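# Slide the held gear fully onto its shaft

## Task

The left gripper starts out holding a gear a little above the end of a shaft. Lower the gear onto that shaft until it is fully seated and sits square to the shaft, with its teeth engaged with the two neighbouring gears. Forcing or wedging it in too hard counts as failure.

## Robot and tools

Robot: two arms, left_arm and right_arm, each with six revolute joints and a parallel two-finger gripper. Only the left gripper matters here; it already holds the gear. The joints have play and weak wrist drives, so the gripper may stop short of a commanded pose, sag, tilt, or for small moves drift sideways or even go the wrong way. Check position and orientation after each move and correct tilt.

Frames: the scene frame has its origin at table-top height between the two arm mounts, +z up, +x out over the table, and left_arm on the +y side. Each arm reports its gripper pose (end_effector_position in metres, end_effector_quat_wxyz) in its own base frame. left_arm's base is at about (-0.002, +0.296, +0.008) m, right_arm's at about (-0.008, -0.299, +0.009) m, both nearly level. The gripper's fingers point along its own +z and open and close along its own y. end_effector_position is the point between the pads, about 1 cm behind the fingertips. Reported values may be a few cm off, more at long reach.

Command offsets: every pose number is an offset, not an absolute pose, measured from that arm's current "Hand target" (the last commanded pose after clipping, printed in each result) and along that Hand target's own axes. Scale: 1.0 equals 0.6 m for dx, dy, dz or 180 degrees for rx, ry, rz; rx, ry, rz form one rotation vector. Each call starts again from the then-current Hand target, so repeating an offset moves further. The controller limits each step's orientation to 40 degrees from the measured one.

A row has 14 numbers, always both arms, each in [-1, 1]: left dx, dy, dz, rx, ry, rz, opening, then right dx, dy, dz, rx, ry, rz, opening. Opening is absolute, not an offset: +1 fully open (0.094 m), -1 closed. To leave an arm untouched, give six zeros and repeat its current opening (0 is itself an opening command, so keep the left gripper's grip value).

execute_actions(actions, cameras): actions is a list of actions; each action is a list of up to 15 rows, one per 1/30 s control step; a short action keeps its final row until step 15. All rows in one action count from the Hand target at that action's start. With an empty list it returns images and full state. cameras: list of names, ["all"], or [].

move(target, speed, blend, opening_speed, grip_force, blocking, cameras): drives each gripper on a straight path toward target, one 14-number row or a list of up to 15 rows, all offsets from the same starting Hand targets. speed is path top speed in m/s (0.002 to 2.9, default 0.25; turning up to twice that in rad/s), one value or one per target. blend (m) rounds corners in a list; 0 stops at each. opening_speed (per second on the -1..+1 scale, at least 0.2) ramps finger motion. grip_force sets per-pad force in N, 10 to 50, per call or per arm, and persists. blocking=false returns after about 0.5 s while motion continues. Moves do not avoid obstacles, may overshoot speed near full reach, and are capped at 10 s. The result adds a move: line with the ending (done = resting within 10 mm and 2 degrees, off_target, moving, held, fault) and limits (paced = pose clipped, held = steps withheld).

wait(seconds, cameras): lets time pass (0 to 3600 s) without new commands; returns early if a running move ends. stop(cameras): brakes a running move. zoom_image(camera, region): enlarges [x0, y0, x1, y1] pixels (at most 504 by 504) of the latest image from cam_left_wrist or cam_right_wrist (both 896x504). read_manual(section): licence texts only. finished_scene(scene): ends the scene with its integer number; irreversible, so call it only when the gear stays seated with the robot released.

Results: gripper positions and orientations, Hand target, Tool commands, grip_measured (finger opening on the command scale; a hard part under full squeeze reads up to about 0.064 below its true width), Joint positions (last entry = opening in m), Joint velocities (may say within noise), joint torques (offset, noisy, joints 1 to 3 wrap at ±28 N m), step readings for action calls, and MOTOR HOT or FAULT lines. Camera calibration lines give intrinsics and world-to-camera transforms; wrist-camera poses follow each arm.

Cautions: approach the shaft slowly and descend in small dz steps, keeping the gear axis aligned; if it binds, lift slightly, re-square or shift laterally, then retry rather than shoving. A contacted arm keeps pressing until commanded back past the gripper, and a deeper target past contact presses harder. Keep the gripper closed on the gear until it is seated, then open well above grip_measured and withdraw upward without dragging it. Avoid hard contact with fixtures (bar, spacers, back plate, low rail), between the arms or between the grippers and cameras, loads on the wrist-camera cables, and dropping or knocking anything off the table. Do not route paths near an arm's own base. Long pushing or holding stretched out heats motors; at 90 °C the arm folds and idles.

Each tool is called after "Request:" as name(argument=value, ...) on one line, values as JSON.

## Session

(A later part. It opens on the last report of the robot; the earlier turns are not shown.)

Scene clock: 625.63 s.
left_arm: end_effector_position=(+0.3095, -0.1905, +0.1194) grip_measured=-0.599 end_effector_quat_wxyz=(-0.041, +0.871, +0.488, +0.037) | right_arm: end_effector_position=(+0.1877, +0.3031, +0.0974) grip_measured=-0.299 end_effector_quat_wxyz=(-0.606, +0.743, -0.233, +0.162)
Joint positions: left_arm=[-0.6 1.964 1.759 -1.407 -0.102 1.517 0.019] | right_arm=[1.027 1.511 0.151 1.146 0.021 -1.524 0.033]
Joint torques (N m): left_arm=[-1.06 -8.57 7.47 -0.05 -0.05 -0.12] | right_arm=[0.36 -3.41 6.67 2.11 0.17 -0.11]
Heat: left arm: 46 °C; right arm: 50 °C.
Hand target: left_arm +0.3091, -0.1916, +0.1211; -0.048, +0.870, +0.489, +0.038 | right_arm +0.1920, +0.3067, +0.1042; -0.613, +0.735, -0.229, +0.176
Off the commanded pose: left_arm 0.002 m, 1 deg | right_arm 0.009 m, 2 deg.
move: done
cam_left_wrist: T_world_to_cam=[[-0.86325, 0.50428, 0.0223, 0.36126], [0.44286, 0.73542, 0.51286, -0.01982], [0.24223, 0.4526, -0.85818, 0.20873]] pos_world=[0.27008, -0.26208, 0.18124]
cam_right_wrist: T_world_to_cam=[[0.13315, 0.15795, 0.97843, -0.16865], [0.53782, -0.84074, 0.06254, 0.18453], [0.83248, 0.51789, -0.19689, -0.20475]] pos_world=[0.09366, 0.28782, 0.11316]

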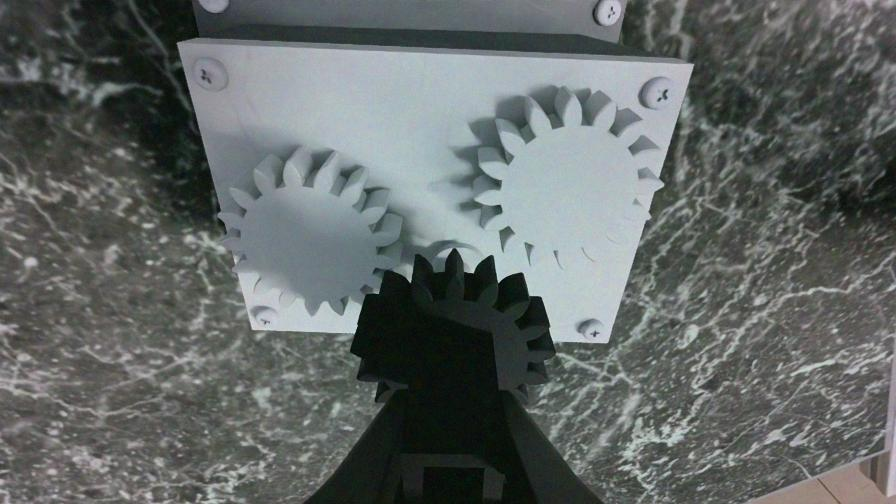

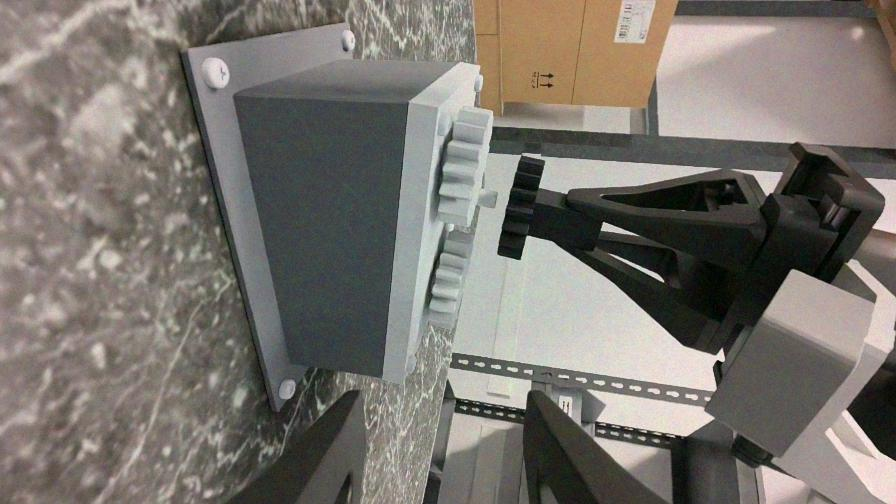

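Request:
move(target=[-0.0014, -0.0042, 0, 0, 0, 0, -1, 0, 0, 0, 0, 0, 0, -0.3], speed=0.03, cameras=["all"])

Scene clock: 639.90 s.
left_arm: end_effector_position=(+0.3090, -0.1914, +0.1194) grip_measured=-0.599 end_effector_quat_wxyz=(-0.041, +0.871, +0.488, +0.037) | right_arm: end_effector_position=(+0.1878, +0.3031, +0.0974) grip_measured=-0.299 end_effector_quat_wxyz=(-0.606, +0.743, -0.233, +0.163)
Joint positions: left_arm=[-0.603 1.964 1.759 -1.407 -0.102 1.515 0.019] | right_arm=[1.027 1.511 0.151 1.146 0.022 -1.524 0.033]
Joint torques (N m): left_arm=[-1.03 -9.51 6.26 -0.01 -0.06 -0.11] | right_arm=[0.36 -3.38 6.67 2.12 0.14 -0.1]
Heat: left arm: 46 °C; right arm: 51 °C.
Hand target: left_arm +0.3065, -0.1910, +0.1211; -0.048, +0.870, +0.489, +0.038 | right_arm +0.1920, +0.3067, +0.1042; -0.613, +0.735, -0.229, +0.176
Off the commanded pose: left_arm 0.003 m, 1 deg | right_arm 0.009 m, 2 deg.
move: done
cam_left_wrist: T_world_to_cam=[[-0.86282, 0.50503, 0.02202, 0.36133], [0.44325, 0.73489, 0.51329, -0.01921], [0.24304, 0.45264, -0.85794, 0.20903]] pos_world=[0.26947, -0.26298, 0.18124]
cam_right_wrist: T_world_to_cam=[[0.13282, 0.15815, 0.97844, -0.16867], [0.53755, -0.84088, 0.06294, 0.18455], [0.8327, 0.5176, -0.1967, -0.20471]] pos_world=[0.09366, 0.28782, 0.11316]

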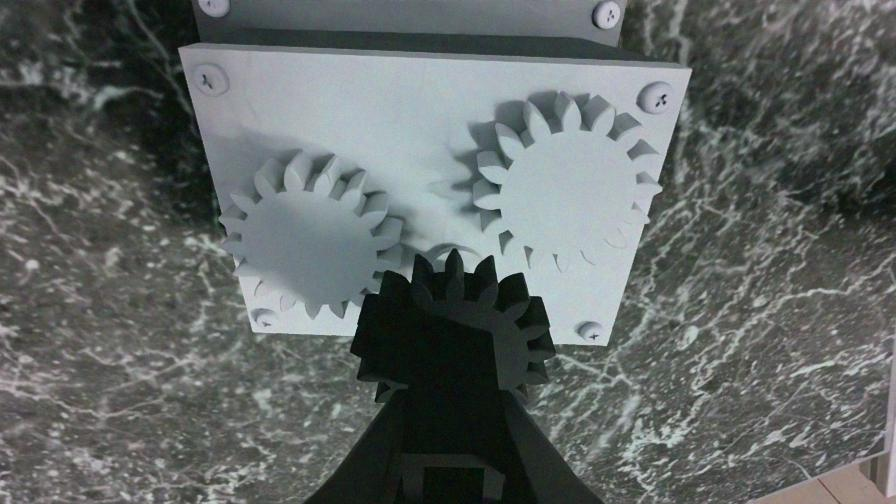

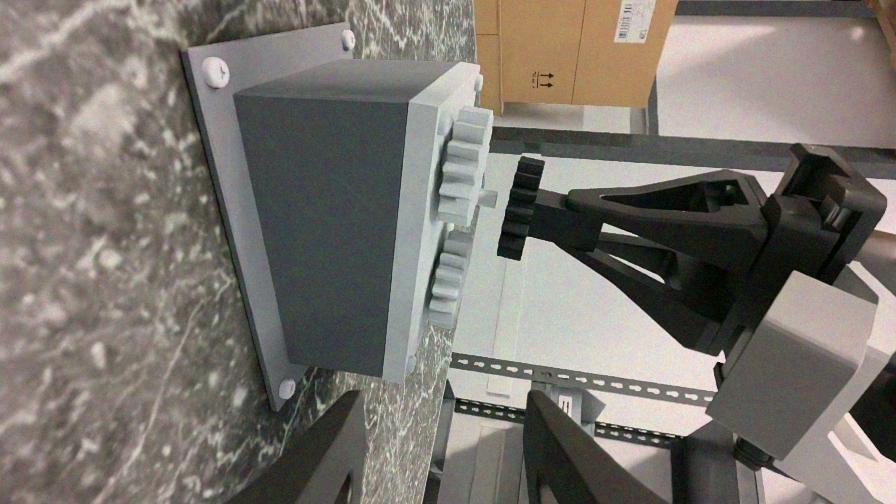

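Request:
move(target=[0, -0.0025, 0, 0, 0, 0, -1, 0, 0, 0, 0, 0, 0, -0.3], speed=0.03)

Scene clock: 657.23 s.
left_arm: end_effector_position=(+0.3090, -0.1914, +0.1194) grip_measured=-0.599 end_effector_quat_wxyz=(-0.041, +0.871, +0.488, +0.037) | right_arm: end_effector_position=(+0.1878, +0.3031, +0.0974) grip_measured=-0.299 end_effector_quat_wxyz=(-0.606, +0.743, -0.233, +0.163)
Joint positions: left_arm=[-0.603 1.964 1.759 -1.407 -0.102 1.515 0.019] | right_arm=[1.027 1.511 0.151 1.146 0.022 -1.524 0.033]
Joint torques (N m): left_arm=[-1.1 -10.09 5.67 0 -0.03 -0.11] | right_arm=[0.35 -3.38 6.65 2.12 0.14 -0.1]
Heat: left arm: 45 °C; right arm: 52 °C.
Hand target: left_arm +0.3053, -0.1902, +0.1212; -0.048, +0.870, +0.489, +0.038 | right_arm +0.1920, +0.3067, +0.1042; -0.613, +0.735, -0.229, +0.176
Off the commanded pose: left_arm 0.004 m, 1 deg | right_arm 0.009 m, 2 deg.
move: done

Request:
move(target=[[0.0003, 0.0072, -0.0083, 0, 0, 0, -1, 0.0668, -0.0013, -0.05, 0, 0, 0.5, -0.3], [-0.0005, 0.0072, 0, 0, 0, 0, -1, 0.1335, -0.0027, -0.0087, -0.0279, -0.0058, 0.9892, -0.3]], speed=0.6, blend=0.001, cameras=["all"])

Request:
zoom_image(camera="cam_right_wrist", region=[345, 245, 445, 345])

Request:
zoom_image(camera="cam_left_wrist", region=[400, 210, 500, 290])

Scene clock: 672.47 s.
left_arm: end_effector_position=(+0.3085, -0.1911, +0.1231) grip_measured=-0.599 end_effector_quat_wxyz=(-0.042, +0.871, +0.488, +0.037) | right_arm: end_effector_position=(+0.2525, +0.2557, +0.0981) grip_measured=-0.299 end_effector_quat_wxyz=(+0.168, +0.201, +0.749, +0.609)
Joint positions: left_arm=[-0.603 1.964 1.773 -1.423 -0.102 1.514 0.019] | right_arm=[0.58 1.563 0.196 1.141 -0.45 1.465 0.033]
Joint torques (N m): left_arm=[-1.05 -8.32 6.34 0.13 -0.04 -0.11] | right_arm=[-0.64 -3.78 6.53 2.09 -0.22 0.13]
Heat: left arm: 43 °C; right arm: 51 °C.
Hand target: left_arm +0.3088, -0.1927, +0.1210; -0.048, +0.870, +0.489, +0.038 | right_arm +0.2562, +0.2584, +0.1050; +0.167, +0.198, +0.740, +0.621
Off the commanded pose: left_arm 0.003 m, 1 deg | right_arm 0.008 m, 2 deg.
move: done
cam_left_wrist: T_world_to_cam=[[-0.86322, 0.50428, 0.02351, 0.36045], [0.44324, 0.7348, 0.51343, -0.02113], [0.24163, 0.45362, -0.85781, 0.21283]] pos_world=[0.26908, -0.26278, 0.18494]
cam_right_wrist: T_world_to_cam=[[-0.08743, -0.19086, -0.97772, 0.16619], [-0.99283, 0.09703, 0.06984, 0.25578], [0.08153, 0.97681, -0.19797, -0.16153]] pos_world=[0.28164, 0.16469, 0.11264]

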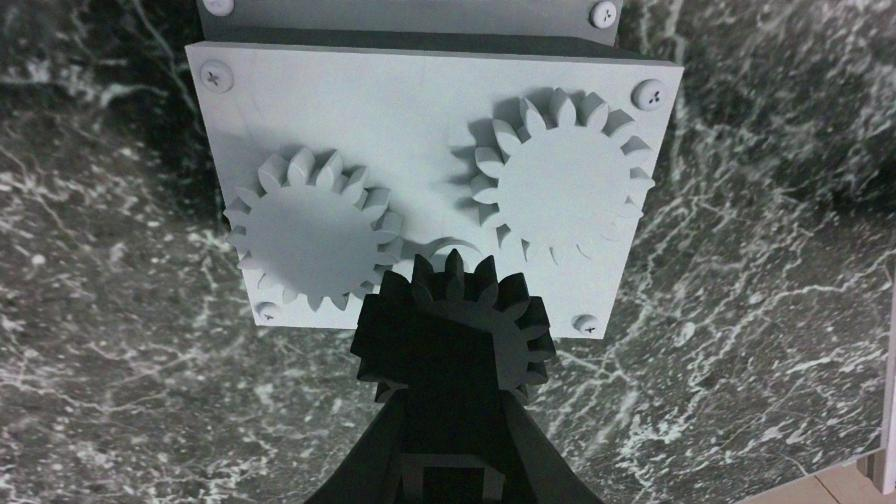

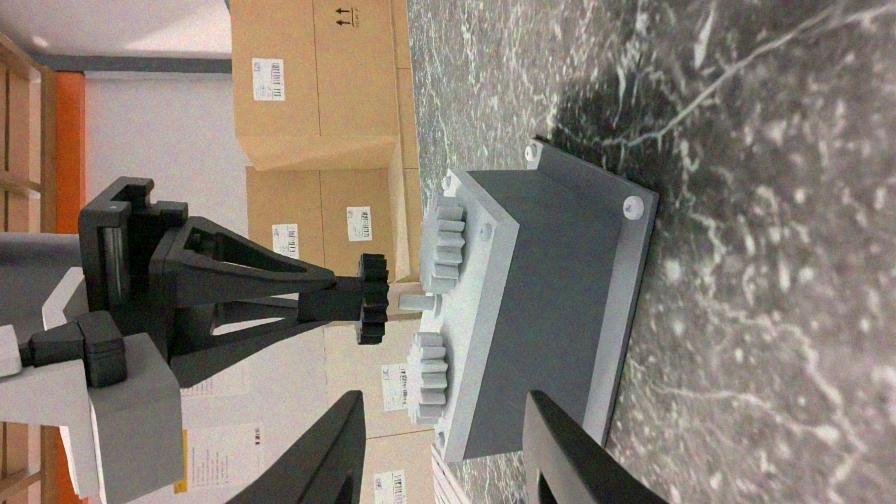

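Scaled by 5.040 from the camera's image (finer frame: 1280x720).

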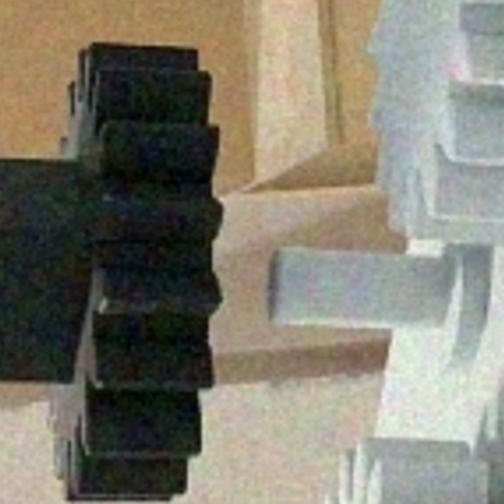

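Scaled by 5.040 from the camera's image (finer frame: 1280x720).

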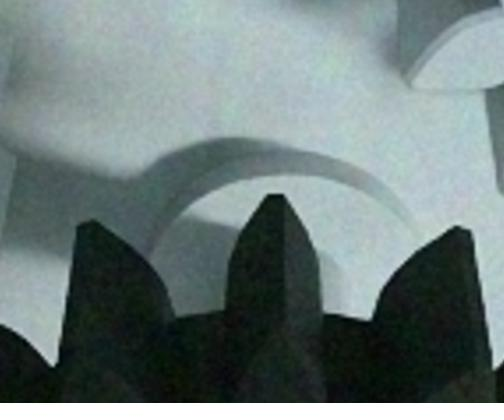

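Request:
move(target=[-0.0003, 0.0001, 0.0033, 0, 0, 0, -1, 0, 0, 0, 0, 0, 0, -0.3], speed=0.03)

Scene clock: 688.83 s.
left_arm: end_effector_position=(+0.3096, -0.1918, +0.1231) grip_measured=-0.599 end_effector_quat_wxyz=(-0.039, +0.871, +0.488, +0.038) | right_arm: end_effector_position=(+0.2525, +0.2558, +0.0984) grip_measured=-0.299 end_effector_quat_wxyz=(+0.168, +0.201, +0.748, +0.610)
Joint positions: left_arm=[-0.603 1.964 1.773 -1.418 -0.102 1.514 0.019] | right_arm=[0.58 1.563 0.196 1.142 -0.45 1.466 0.033]
Joint torques (N m): left_arm=[-0.98 -8.32 5.68 0.13 -0.05 -0.11] | right_arm=[-0.62 -3.73 6.52 2.11 -0.21 0.13]
Heat: left arm: 42 °C; right arm: 51 °C.
Hand target: left_arm +0.3088, -0.1926, +0.1190; -0.048, +0.870, +0.489, +0.038 | right_arm +0.2561, +0.2584, +0.1049; +0.166, +0.198, +0.740, +0.621
Off the commanded pose: left_arm 0.004 m, 1 deg | right_arm 0.008 m, 2 deg.
move: done

Request:
move(target=[-0.0003, -0.0034, 0.0044, 0, 0, 0, -1, 0, 0, 0, 0, 0, 0, -0.3], speed=0.03)

Scene clock: 705.40 s.
left_arm: end_effector_position=(+0.3104, -0.1924, +0.1206) grip_measured=-0.599 end_effector_quat_wxyz=(-0.038, +0.871, +0.488, +0.038) | right_arm: end_effector_position=(+0.2525, +0.2558, +0.0984) grip_measured=-0.299 end_effector_quat_wxyz=(+0.168, +0.201, +0.748, +0.610)
Joint positions: left_arm=[-0.603 1.964 1.764 -1.405 -0.102 1.514 0.019] | right_arm=[0.58 1.563 0.196 1.143 -0.45 1.466 0.033]
Joint torques (N m): left_arm=[-1.03 -9.29 4.51 0.16 -0.05 -0.09] | right_arm=[-0.64 -3.74 6.52 2.11 -0.21 0.12]
Heat: left arm: 41 °C; right arm: 51 °C.
Hand target: left_arm +0.3070, -0.1914, +0.1164; -0.048, +0.870, +0.489, +0.038 | right_arm +0.2561, +0.2584, +0.1050; +0.167, +0.198, +0.740, +0.621
Off the commanded pose: left_arm 0.005 m, 1 deg | right_arm 0.008 m, 2 deg.
move: done

Request:
move(target=[0.0013, -0.0058, -0.0119, -0.0042, 0, 0, -1, 0, 0, 0, 0, 0, 0, -0.3], speed=0.03)

Scene clock: 765.90 s.
left_arm: end_effector_position=(+0.3105, -0.1924, +0.1206) grip_measured=-0.599 end_effector_quat_wxyz=(-0.038, +0.871, +0.488, +0.039) | right_arm: end_effector_position=(+0.2525, +0.2558, +0.0984) grip_measured=-0.299 end_effector_quat_wxyz=(+0.168, +0.201, +0.748, +0.610)
Joint positions: left_arm=[-0.603 1.964 1.764 -1.405 -0.103 1.514 0.019] | right_arm=[0.58 1.563 0.196 1.143 -0.45 1.466 0.033]
Joint torques (N m): left_arm=[-1.14 -11.79 4.1 0.1 -0.08 -0.1] | right_arm=[-0.64 -3.73 6.52 2.11 -0.21 0.13]
Heat: left arm: 43 °C; right arm: 51 °C.
Hand target: left_arm +0.3042, -0.1898, +0.1237; -0.042, +0.871, +0.488, +0.041 | right_arm +0.2561, +0.2584, +0.1050; +0.167, +0.198, +0.740, +0.621
Off the commanded pose: left_arm 0.007 m, 1 deg | right_arm 0.008 m, 2 deg.
move: done

Request:
move(target=[0.0005, -0.0018, -0.0053, -0.0025, 0, 0, -1, 0, 0, 0, 0, 0, 0, -0.3], speed=0.03)

Scene clock: 770.50 s.
left_arm: end_effector_position=(+0.3088, -0.1911, +0.1185) grip_measured=-0.599 end_effector_quat_wxyz=(-0.042, +0.871, +0.488, +0.037) | right_arm: end_effector_position=(+0.2525, +0.2558, +0.0984) grip_measured=-0.299 end_effector_quat_wxyz=(+0.168, +0.201, +0.748, +0.610)
Joint positions: left_arm=[-0.603 1.964 1.755 -1.405 -0.103 1.514 0.019] | right_arm=[0.58 1.563 0.196 1.143 -0.45 1.466 0.033]
Joint torques (N m): left_arm=[-1.17 -12.92 4.55 0.02 -0.07 -0.08] | right_arm=[-0.64 -3.73 6.52 2.11 -0.21 0.13]
Heat: left arm: 44 °C; right arm: 51 °C.
Hand target: left_arm +0.3034, -0.1893, +0.1269; -0.039, +0.871, +0.488, +0.043 | right_arm +0.2561, +0.2584, +0.1050; +0.167, +0.198, +0.740, +0.621
Off the commanded pose: left_arm 0.010 m, 1 deg | right_arm 0.008 m, 2 deg.
move: done

Request:
move(target=[0, -0.0083, 0.0003, 0.006, 0, 0, -1, 0, 0, 0, 0, 0, 0, -0.3], speed=0.03, cameras=["all"])

Request:
zoom_image(camera="cam_right_wrist", region=[345, 245, 445, 345])

Request:
zoom_image(camera="cam_left_wrist", region=[400, 210, 500, 290])

Scene clock: 782.27 s.
left_arm: end_effector_position=(+0.3081, -0.1906, +0.1186) grip_measured=-0.599 end_effector_quat_wxyz=(-0.043, +0.871, +0.489, +0.036) | right_arm: end_effector_position=(+0.2525, +0.2558, +0.0984) grip_measured=-0.299 end_effector_quat_wxyz=(+0.168, +0.201, +0.748, +0.610)
Joint positions: left_arm=[-0.603 1.964 1.755 -1.408 -0.103 1.513 0.019] | right_arm=[0.58 1.563 0.196 1.143 -0.45 1.466 0.033]
Joint torques (N m): left_arm=[-1.22 -13 4.37 -0.11 -0.05 -0.11] | right_arm=[-0.64 -3.73 6.52 2.11 -0.22 0.12]
Heat: left arm: 46 °C; right arm: 51 °C.
Hand target: left_arm +0.2991, -0.1867, +0.1269; -0.047, +0.870, +0.489, +0.039 | right_arm +0.2561, +0.2584, +0.1050; +0.167, +0.198, +0.740, +0.621
Off the commanded pose: left_arm 0.013 m, 1 deg | right_arm 0.008 m, 2 deg.
move: off_target (left_arm)
cam_left_wrist: T_world_to_cam=[[-0.86373, 0.50326, 0.02635, 0.35961], [0.44345, 0.73415, 0.51419, -0.01926], [0.23942, 0.45581, -0.85727, 0.20986]] pos_world=[0.2689, -0.2625, 0.18033]
cam_right_wrist: T_world_to_cam=[[-0.08686, -0.18963, -0.97801, 0.16617], [-0.99289, 0.09673, 0.06942, 0.25586], [0.08144, 0.97708, -0.19668, -0.16173]] pos_world=[0.28164, 0.16479, 0.11295]

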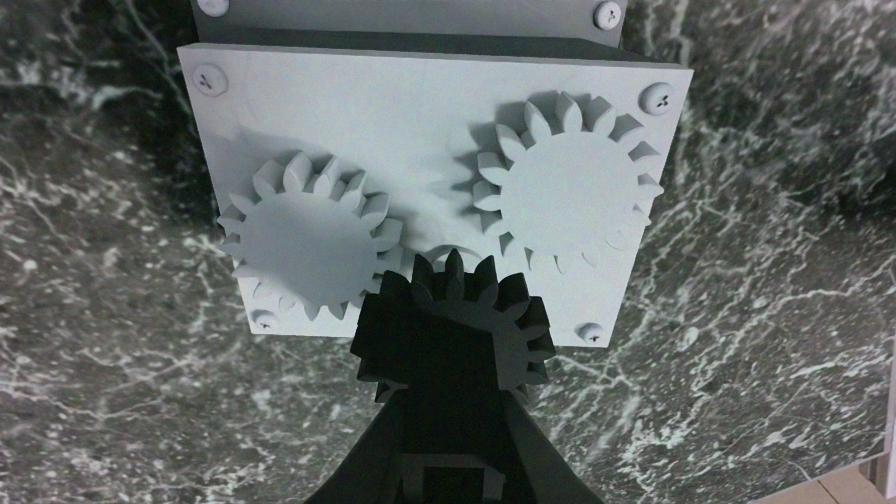

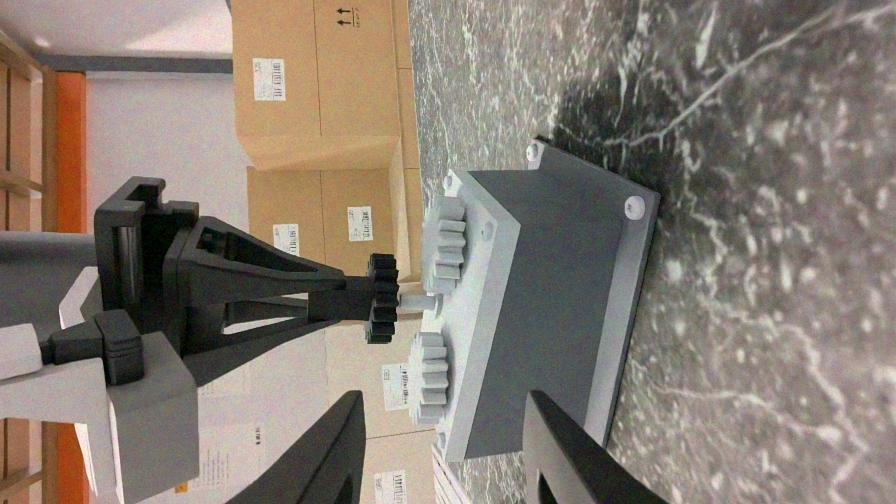

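Scaled by 5.040 from the camera's image (finer frame: 1280x720).

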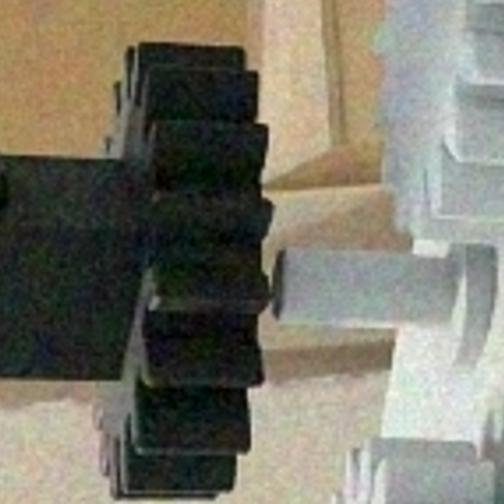

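Scaled by 5.040 from the camera's image (finer frame: 1280x720).

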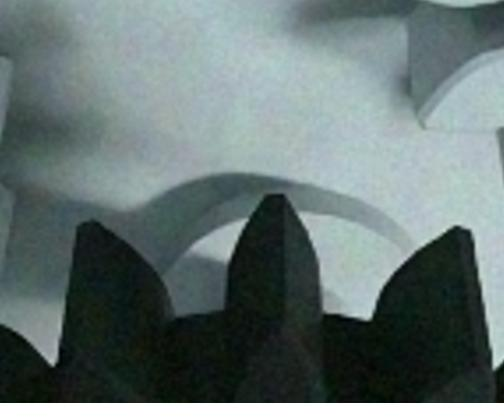

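Request:
zoom_image(camera="cam_right_wrist", region=[360, 247, 410, 297])

Request:
zoom_image(camera="cam_right_wrist", region=[360, 302, 410, 352])

Request:
zoom_image(camera="cam_right_wrist", region=[395, 277, 445, 327])

Scaled by 10.080 from the camera's image (finer frame: 1280x720).

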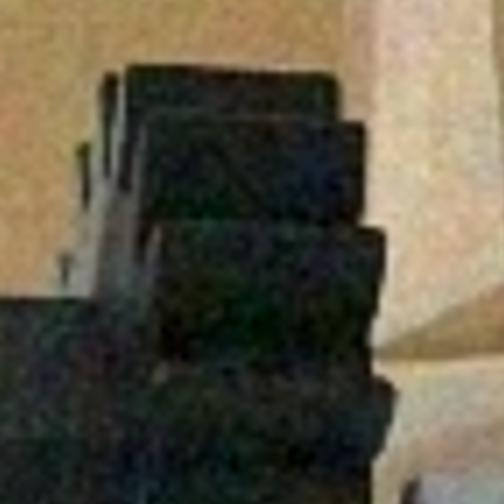

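Scaled by 10.080 from the camera's image (finer frame: 1280x720).

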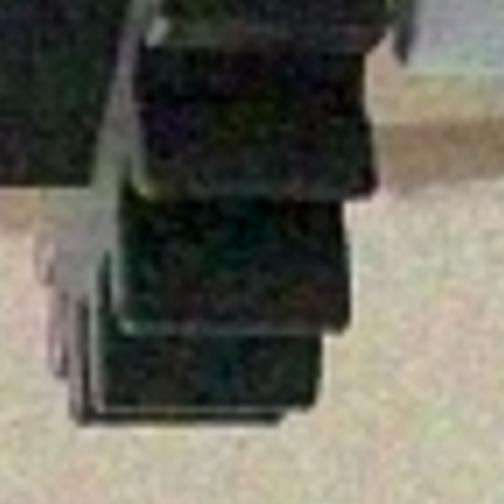

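Scaled by 10.080 from the camera's image (finer frame: 1280x720).

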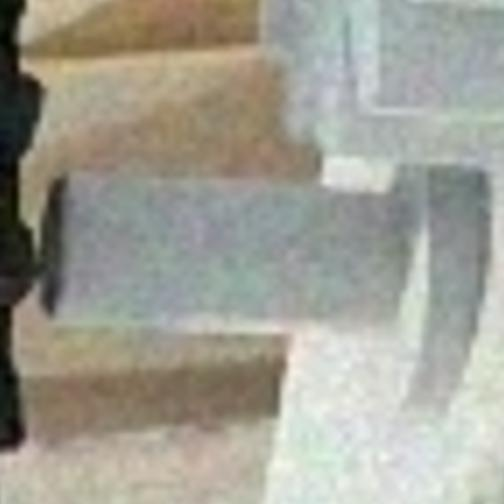

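Request:
move(target=[0, -0.0024, 0.0001, 0.0018, 0, 0, -1, 0, 0, 0, 0, 0, 0, -0.3], speed=0.03)

Scene clock: 812.40 s.
left_arm: end_effector_position=(+0.3070, -0.1899, +0.1186) grip_measured=-0.599 end_effector_quat_wxyz=(-0.045, +0.871, +0.489, +0.035) | right_arm: end_effector_position=(+0.2525, +0.2558, +0.0984) grip_measured=-0.299 end_effector_quat_wxyz=(+0.168, +0.201, +0.748, +0.610)
Joint positions: left_arm=[-0.603 1.964 1.755 -1.413 -0.103 1.512 0.019] | right_arm=[0.58 1.563 0.196 1.143 -0.45 1.466 0.033]
Joint torques (N m): left_arm=[-1.22 -13.07 4.34 -0.07 -0.04 -0.12] | right_arm=[-0.64 -3.73 6.53 2.11 -0.21 0.12]
Heat: left arm: 50 °C; right arm: 51 °C.
Hand target: left_arm +0.2979, -0.1860, +0.1269; -0.050, +0.870, +0.489, +0.037 | right_arm +0.2561, +0.2584, +0.1050; +0.167, +0.198, +0.740, +0.621
Off the commanded pose: left_arm 0.013 m, 1 deg | right_arm 0.008 m, 2 deg.
move: off_target (left_arm)

Request:
move(target=[[0, 0, 0, 0, 0, 0, -1, 0.0664, 0.0008, -0.03, 0, 0, -0.5, -0.3], [0, 0, 0, 0, 0, 0, -1, 0.1328, 0.0015, 0.0161, 0.0279, 0.0058, -0.9892, -0.3]], speed=0.6, blend=0.1, cameras=["all"])

Request:
zoom_image(camera="cam_right_wrist", region=[485, 145, 555, 205])

Request:
zoom_image(camera="cam_right_wrist", region=[485, 205, 555, 265])

Request:
zoom_image(camera="cam_right_wrist", region=[465, 170, 525, 230])

Request:
zoom_image(camera="cam_left_wrist", region=[400, 210, 500, 290])

Scene clock: 823.07 s.
left_arm: end_effector_position=(+0.3070, -0.1898, +0.1186) grip_measured=-0.599 end_effector_quat_wxyz=(-0.046, +0.871, +0.489, +0.035) | right_arm: end_effector_position=(+0.1877, +0.3032, +0.0976) grip_measured=-0.299 end_effector_quat_wxyz=(-0.607, +0.743, -0.233, +0.162)
Joint positions: left_arm=[-0.603 1.964 1.755 -1.414 -0.103 1.512 0.019] | right_arm=[1.027 1.511 0.151 1.147 0.021 -1.524 0.033]
Joint torques (N m): left_arm=[-1.24 -12.97 4.31 -0.06 -0.04 -0.11] | right_arm=[0.36 -3.41 6.65 2.1 0.15 -0.1]
Heat: left arm: 51 °C; right arm: 51 °C.
Hand target: left_arm +0.2979, -0.1860, +0.1269; -0.050, +0.870, +0.489, +0.037 | right_arm +0.1919, +0.3067, +0.1042; -0.613, +0.735, -0.229, +0.176
Off the commanded pose: left_arm 0.013 m, 1 deg | right_arm 0.009 m, 2 deg.
move: done
cam_left_wrist: T_world_to_cam=[[-0.86397, 0.50252, 0.03201, 0.3575], [0.44528, 0.73278, 0.51455, -0.02025], [0.23511, 0.45881, -0.85686, 0.21165]] pos_world=[0.26813, -0.26192, 0.18033]
cam_right_wrist: T_world_to_cam=[[0.13276, 0.15722, 0.9786, -0.1686], [0.53817, -0.84055, 0.06203, 0.18454], [0.83232, 0.51841, -0.1962, -0.20484]] pos_world=[0.09356, 0.28782, 0.11336]

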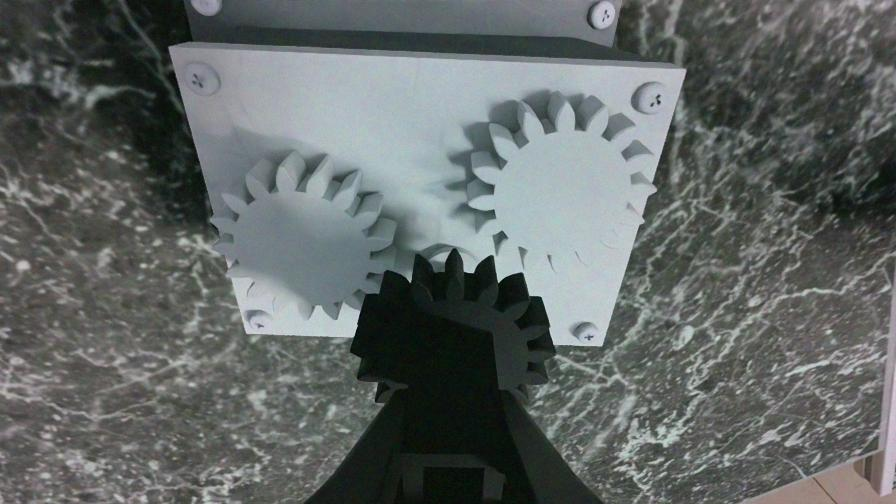

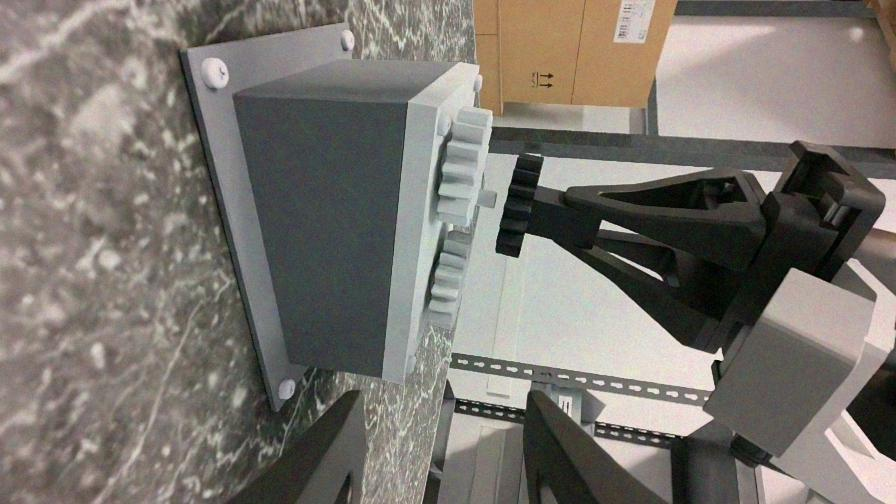

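Scaled by 7.200 from the camera's image (finer frame: 1280x720).

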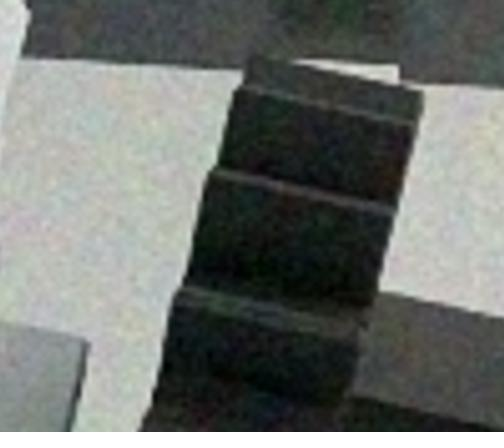

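Scaled by 7.200 from the camera's image (finer frame: 1280x720).

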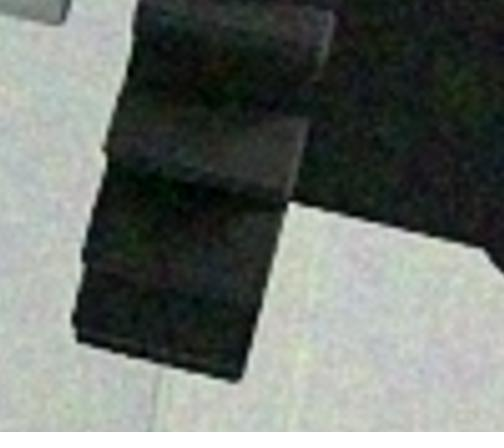

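Scaled by 8.400 from the camera's image (finer frame: 1280x720).

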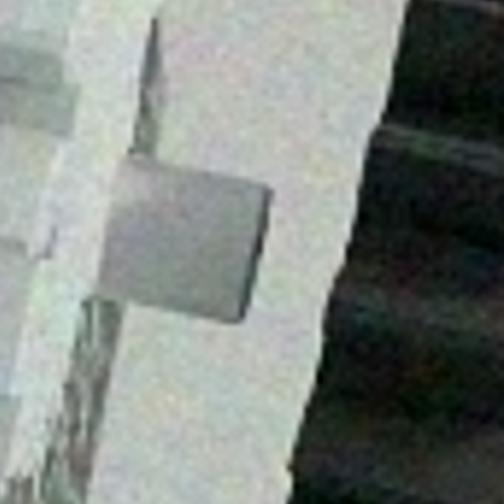

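Scaled by 5.040 from the camera's image (finer frame: 1280x720).

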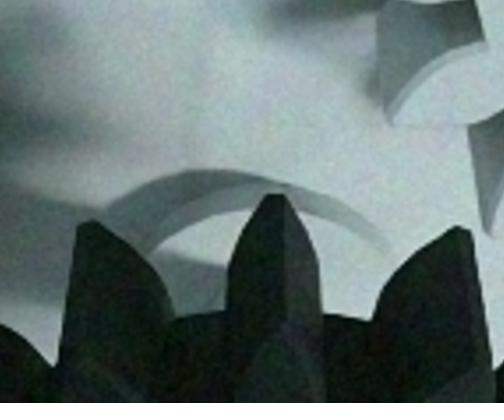

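Request:
move(target=[-0.0017, 0.01, 0.014, 0.001, 0, 0, -1, 0, 0, 0, 0, 0, 0, -0.3], speed=0.03)

Scene clock: 879.47 s.
left_arm: end_effector_position=(+0.3071, -0.1899, +0.1186) grip_measured=-0.599 end_effector_quat_wxyz=(-0.045, +0.871, +0.489, +0.035) | right_arm: end_effector_position=(+0.1877, +0.3031, +0.0976) grip_measured=-0.299 end_effector_quat_wxyz=(-0.607, +0.743, -0.233, +0.163)
Joint positions: left_arm=[-0.603 1.964 1.755 -1.413 -0.103 1.512 0.019] | right_arm=[1.027 1.511 0.151 1.147 0.021 -1.524 0.033]
Joint torques (N m): left_arm=[-1.11 -10.65 4.25 0.11 -0.02 -0.12] | right_arm=[0.36 -3.38 6.65 2.11 0.14 -0.1]
Heat: left arm: 54 °C; right arm: 53 °C.
Hand target: left_arm +0.3027, -0.1889, +0.1181; -0.051, +0.870, +0.489, +0.037 | right_arm +0.1919, +0.3067, +0.1042; -0.613, +0.735, -0.229, +0.176
Off the commanded pose: left_arm 0.005 m, 1 deg | right_arm 0.009 m, 2 deg.
move: done

Request:
move(target=[-0.0004, 0.0, 0.0033, 0, 0, 0, -1, 0, 0, 0, 0, 0, 0, -0.3], speed=0.03)

Scene clock: 883.70 s.
left_arm: end_effector_position=(+0.3064, -0.1895, +0.1156) grip_measured=-0.599 end_effector_quat_wxyz=(-0.047, +0.871, +0.489, +0.034) | right_arm: end_effector_position=(+0.1877, +0.3031, +0.0976) grip_measured=-0.299 end_effector_quat_wxyz=(-0.607, +0.743, -0.233, +0.163)
Joint positions: left_arm=[-0.603 1.964 1.743 -1.405 -0.103 1.512 0.019] | right_arm=[1.027 1.511 0.151 1.147 0.021 -1.524 0.033]
Joint torques (N m): left_arm=[-1.14 -10.66 4.53 0.09 -0.03 -0.1] | right_arm=[0.36 -3.37 6.67 2.11 0.14 -0.1]
Heat: left arm: 53 °C; right arm: 53 °C.
Hand target: left_arm +0.3025, -0.1889, +0.1161; -0.051, +0.870, +0.489, +0.036 | right_arm +0.1919, +0.3067, +0.1042; -0.613, +0.735, -0.229, +0.176
Off the commanded pose: left_arm 0.004 m, 1 deg | right_arm 0.009 m, 2 deg.
move: done

Request:
move(target=[0, 0.0015, 0, -0.0011, 0, 0, -1, 0, 0, 0, 0, 0, 0, -0.3], speed=0.03, cameras=["all"])

Request:
zoom_image(camera="cam_right_wrist", region=[480, 148, 550, 208])

Request:
zoom_image(camera="cam_right_wrist", region=[480, 208, 550, 268])

Request:
zoom_image(camera="cam_right_wrist", region=[465, 170, 525, 230])

Request:
zoom_image(camera="cam_left_wrist", region=[400, 210, 500, 290])

Scene clock: 896.90 s.
left_arm: end_effector_position=(+0.3072, -0.1900, +0.1155) grip_measured=-0.599 end_effector_quat_wxyz=(-0.045, +0.871, +0.489, +0.035) | right_arm: end_effector_position=(+0.1877, +0.3031, +0.0976) grip_measured=-0.299 end_effector_quat_wxyz=(-0.607, +0.743, -0.233, +0.163)
Joint positions: left_arm=[-0.603 1.964 1.743 -1.401 -0.103 1.512 0.019] | right_arm=[1.027 1.511 0.151 1.147 0.021 -1.524 0.033]
Joint torques (N m): left_arm=[-1.14 -10.69 4.67 0.14 -0.03 -0.09] | right_arm=[0.36 -3.37 6.65 2.11 0.14 -0.1]
Heat: left arm: 52 °C; right arm: 53 °C.
Hand target: left_arm +0.3033, -0.1893, +0.1161; -0.049, +0.870, +0.489, +0.037 | right_arm +0.1919, +0.3067, +0.1042; -0.613, +0.735, -0.229, +0.176
Off the commanded pose: left_arm 0.004 m, 1 deg | right_arm 0.009 m, 2 deg.
move: done
cam_left_wrist: T_world_to_cam=[[-0.864, 0.50253, 0.03117, 0.35798], [0.4449, 0.73301, 0.51454, -0.01851], [0.23572, 0.45843, -0.8569, 0.20874]] pos_world=[0.26832, -0.26201, 0.17723]
cam_right_wrist: T_world_to_cam=[[0.13237, 0.15749, 0.97861, -0.16866], [0.53787, -0.84071, 0.06254, 0.18451], [0.83257, 0.51808, -0.19599, -0.20488]] pos_world=[0.09366, 0.28782, 0.11336]

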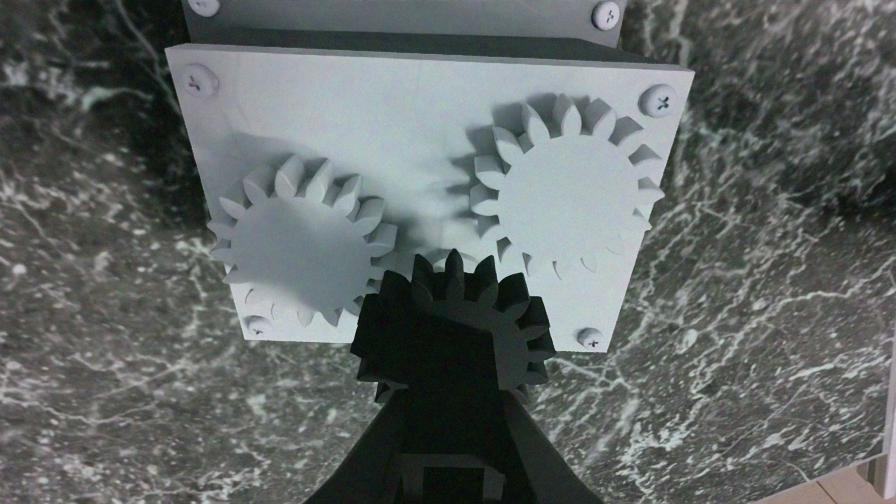

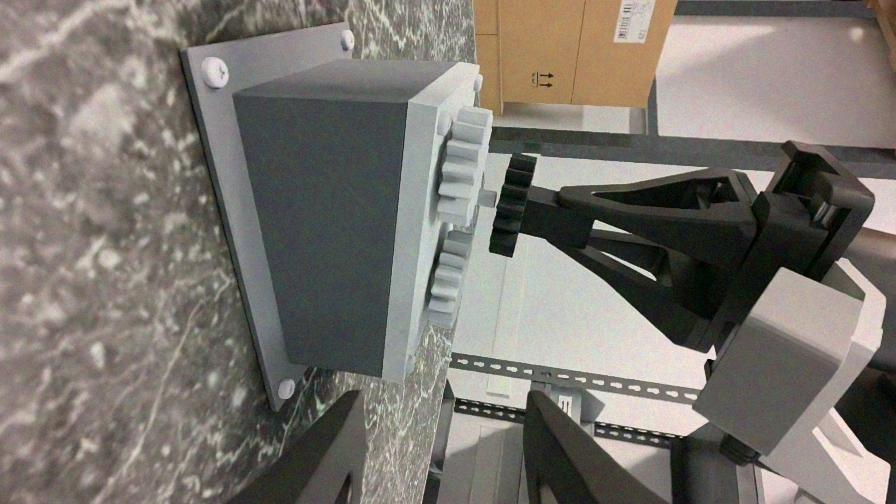

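Scaled by 7.200 from the camera's image (finer frame: 1280x720).

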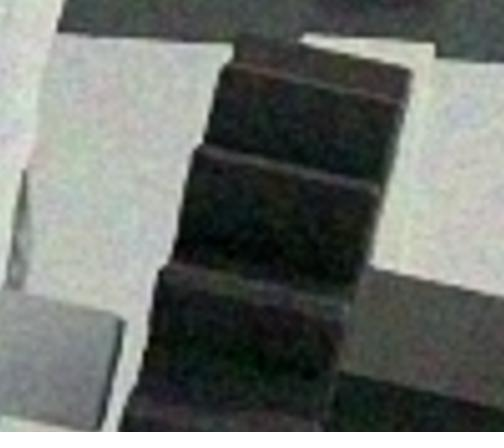

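Scaled by 7.200 from the camera's image (finer frame: 1280x720).

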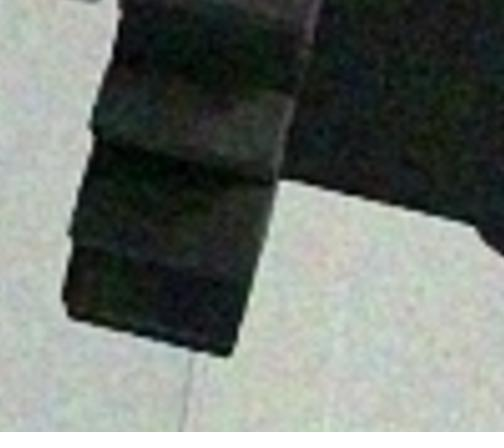

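Scaled by 8.400 from the camera's image (finer frame: 1280x720).

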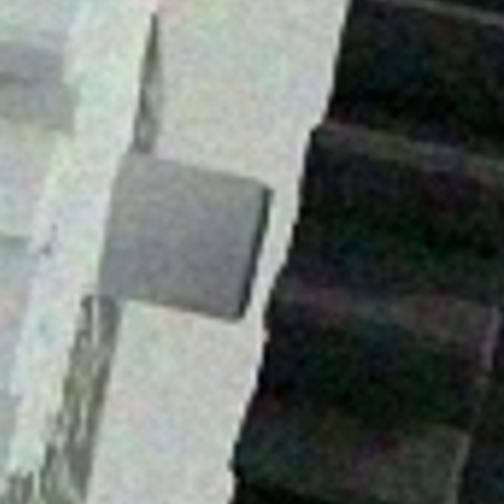

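Scaled by 5.040 from the camera's image (finer frame: 1280x720).

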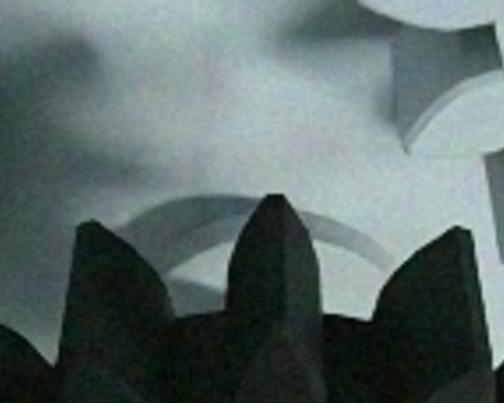

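Request:
move(target=[-0.0004, 0.0, 0.0033, 0, 0, 0, -1, 0, 0, 0, 0, 0, 0, -0.3], speed=0.03)

Scene clock: 907.70 s.
left_arm: end_effector_position=(+0.3071, -0.1899, +0.1134) grip_measured=-0.599 end_effector_quat_wxyz=(-0.046, +0.871, +0.489, +0.035) | right_arm: end_effector_position=(+0.1877, +0.3031, +0.0976) grip_measured=-0.299 end_effector_quat_wxyz=(-0.607, +0.743, -0.233, +0.163)
Joint positions: left_arm=[-0.603 1.964 1.735 -1.393 -0.103 1.512 0.019] | right_arm=[1.027 1.511 0.151 1.147 0.021 -1.524 0.033]
Joint torques (N m): left_arm=[-1.2 -10.73 4.6 0.11 -0.06 -0.11] | right_arm=[0.36 -3.37 6.65 2.11 0.14 -0.1]
Heat: left arm: 51 °C; right arm: 53 °C.
Hand target: left_arm +0.3032, -0.1893, +0.1141; -0.049, +0.870, +0.489, +0.037 | right_arm +0.1919, +0.3067, +0.1042; -0.613, +0.735, -0.229, +0.176
Off the commanded pose: left_arm 0.004 m, 1 deg | right_arm 0.009 m, 2 deg.
move: done

Request:
move(target=[-0.0003, 0.0, 0.0025, 0, 0, 0, -1, 0, 0, 0, 0, 0, 0, -0.3], speed=0.03, cameras=["all"])

Request:
zoom_image(camera="cam_right_wrist", region=[455, 145, 555, 265])

Request:
zoom_image(camera="cam_left_wrist", region=[400, 210, 500, 290])

Scene clock: 912.17 s.
left_arm: end_effector_position=(+0.3069, -0.1898, +0.1118) grip_measured=-0.599 end_effector_quat_wxyz=(-0.046, +0.871, +0.489, +0.035) | right_arm: end_effector_position=(+0.1877, +0.3031, +0.0976) grip_measured=-0.299 end_effector_quat_wxyz=(-0.607, +0.743, -0.233, +0.163)
Joint positions: left_arm=[-0.603 1.964 1.728 -1.387 -0.103 1.512 0.019] | right_arm=[1.027 1.511 0.151 1.147 0.021 -1.524 0.033]
Joint torques (N m): left_arm=[-1.06 -10.78 4.53 0.12 -0.05 -0.09] | right_arm=[0.36 -3.38 6.65 2.11 0.14 -0.1]
Heat: left arm: 51 °C; right arm: 53 °C.
Hand target: left_arm +0.3031, -0.1892, +0.1126; -0.049, +0.870, +0.489, +0.037 | right_arm +0.1919, +0.3067, +0.1042; -0.613, +0.735, -0.229, +0.176
Off the commanded pose: left_arm 0.004 m, 0 deg | right_arm 0.009 m, 2 deg.
move: done
cam_left_wrist: T_world_to_cam=[[-0.86395, 0.50251, 0.0327, 0.35759], [0.44557, 0.73258, 0.51458, -0.01689], [0.23463, 0.45914, -0.85682, 0.20603]] pos_world=[0.26813, -0.26192, 0.17353]
cam_right_wrist: T_world_to_cam=[[0.13237, 0.15749, 0.97861, -0.16866], [0.53787, -0.84071, 0.06254, 0.18451], [0.83257, 0.51808, -0.19599, -0.20488]] pos_world=[0.09366, 0.28782, 0.11336]

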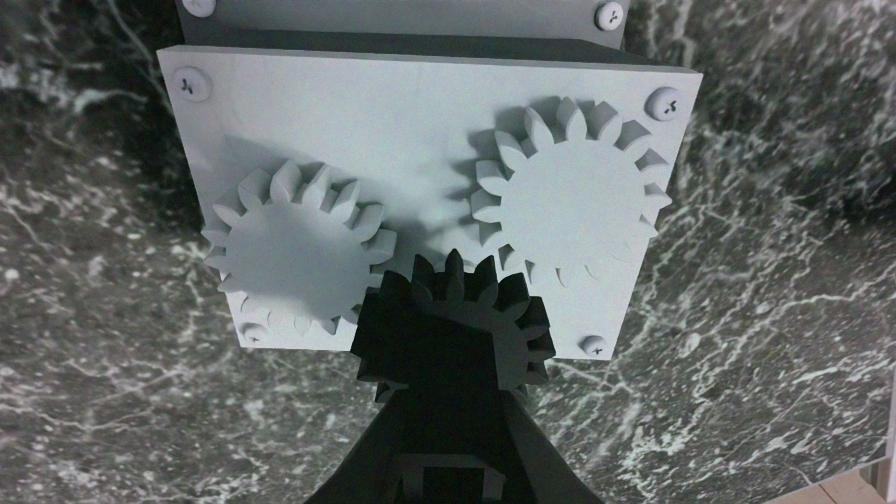

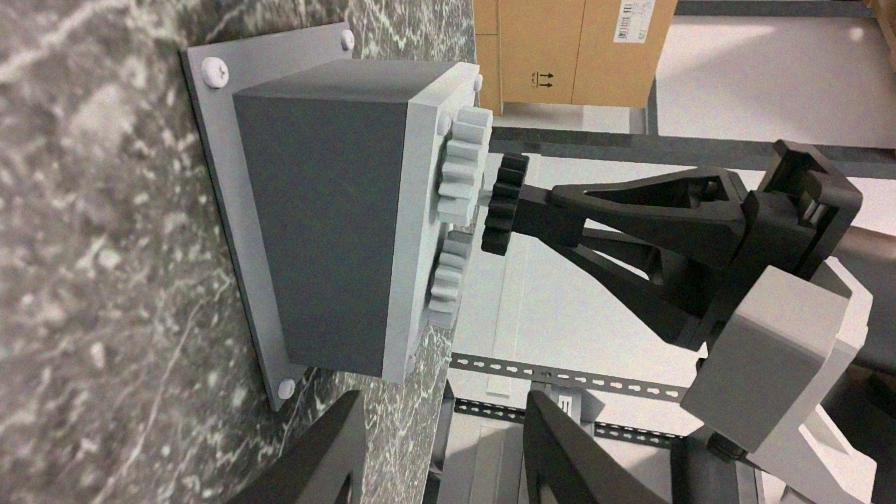

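Scaled by 4.200 from the camera's image (finer frame: 1280x720).

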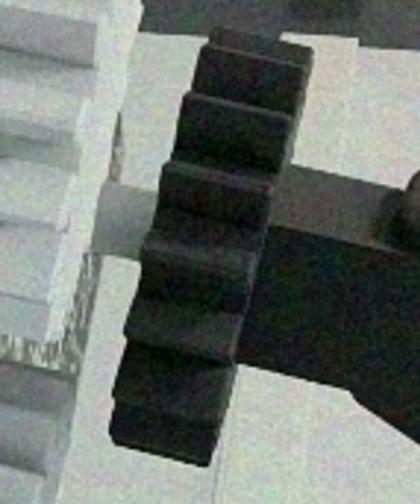

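Scaled by 5.040 from the camera's image (finer frame: 1280x720).

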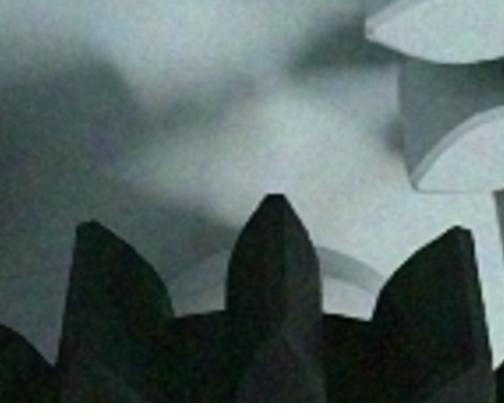

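Request:
move(target=[-0.0003, 0.0, 0.0025, 0, 0, 0, -1, 0, 0, 0, 0, 0, 0, -0.3], speed=0.03)

Scene clock: 915.17 s.
left_arm: end_effector_position=(+0.3069, -0.1898, +0.1103) grip_measured=-0.599 end_effector_quat_wxyz=(-0.046, +0.871, +0.489, +0.035) | right_arm: end_effector_position=(+0.1877, +0.3031, +0.0976) grip_measured=-0.299 end_effector_quat_wxyz=(-0.607, +0.743, -0.233, +0.163)
Joint positions: left_arm=[-0.603 1.964 1.722 -1.381 -0.103 1.512 0.019] | right_arm=[1.027 1.511 0.151 1.147 0.021 -1.524 0.033]
Joint torques (N m): left_arm=[-1.14 -10.8 4.6 0.12 -0.05 -0.1] | right_arm=[0.35 -3.38 6.65 2.11 0.14 -0.1]
Heat: left arm: 51 °C; right arm: 53 °C.
Hand target: left_arm +0.3032, -0.1893, +0.1111; -0.049, +0.870, +0.489, +0.037 | right_arm +0.1919, +0.3067, +0.1042; -0.613, +0.735, -0.229, +0.176
Off the commanded pose: left_arm 0.004 m, 0 deg | right_arm 0.009 m, 2 deg.
move: done

Request:
wait(seconds=0.1, cameras=["cam_right_wrist"])

Request:
zoom_image(camera="cam_right_wrist", region=[465, 145, 545, 205])

Request:
zoom_image(camera="cam_right_wrist", region=[465, 205, 545, 265])

Scene clock: 918.73 s.
left_arm: end_effector_position=(+0.3069, -0.1898, +0.1103) grip_measured=-0.599 end_effector_quat_wxyz=(-0.046, +0.871, +0.489, +0.035) | right_arm: end_effector_position=(+0.1877, +0.3031, +0.0976) grip_measured=-0.299 end_effector_quat_wxyz=(-0.607, +0.743, -0.233, +0.163)
Joint positions: left_arm=[-0.603 1.964 1.722 -1.381 -0.103 1.512 0.019] | right_arm=[1.027 1.511 0.151 1.147 0.021 -1.524 0.033]
Joint torques (N m): left_arm=[-1.18 -10.76 4.59 0.12 -0.02 -0.11] | right_arm=[0.36 -3.38 6.65 2.11 0.14 -0.1]
Heat: left arm: 51 °C; right arm: 53 °C.
Hand target: left_arm +0.3031, -0.1892, +0.1111; -0.049, +0.870, +0.489, +0.037 | right_arm +0.1919, +0.3067, +0.1042; -0.613, +0.735, -0.229, +0.176
Tool commands: left_gripper/opening=-1.0 right_gripper/opening=-0.3
Off the commanded pose: left_arm 0.004 m, 0 deg | right_arm 0.009 m, 2 deg.
wait: 0.10 s; at rest from the start
cam_right_wrist: T_world_to_cam=[[0.13237, 0.15749, 0.97861, -0.16866], [0.53787, -0.84071, 0.06254, 0.18451], [0.83257, 0.51808, -0.19599, -0.20488]] pos_world=[0.09366, 0.28782, 0.11336]

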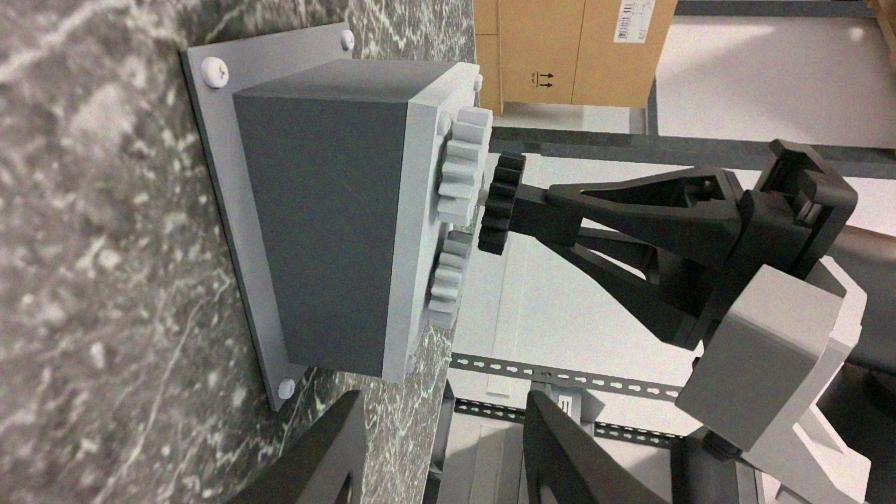

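Scaled by 6.300 from the camera's image (finer frame: 1280x720).

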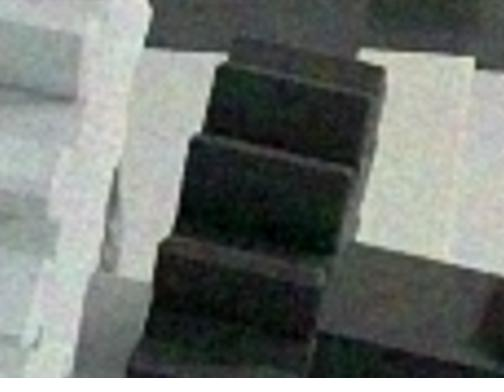

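Scaled by 6.300 from the camera's image (finer frame: 1280x720).

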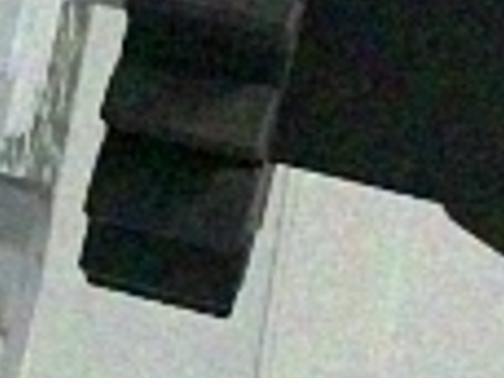

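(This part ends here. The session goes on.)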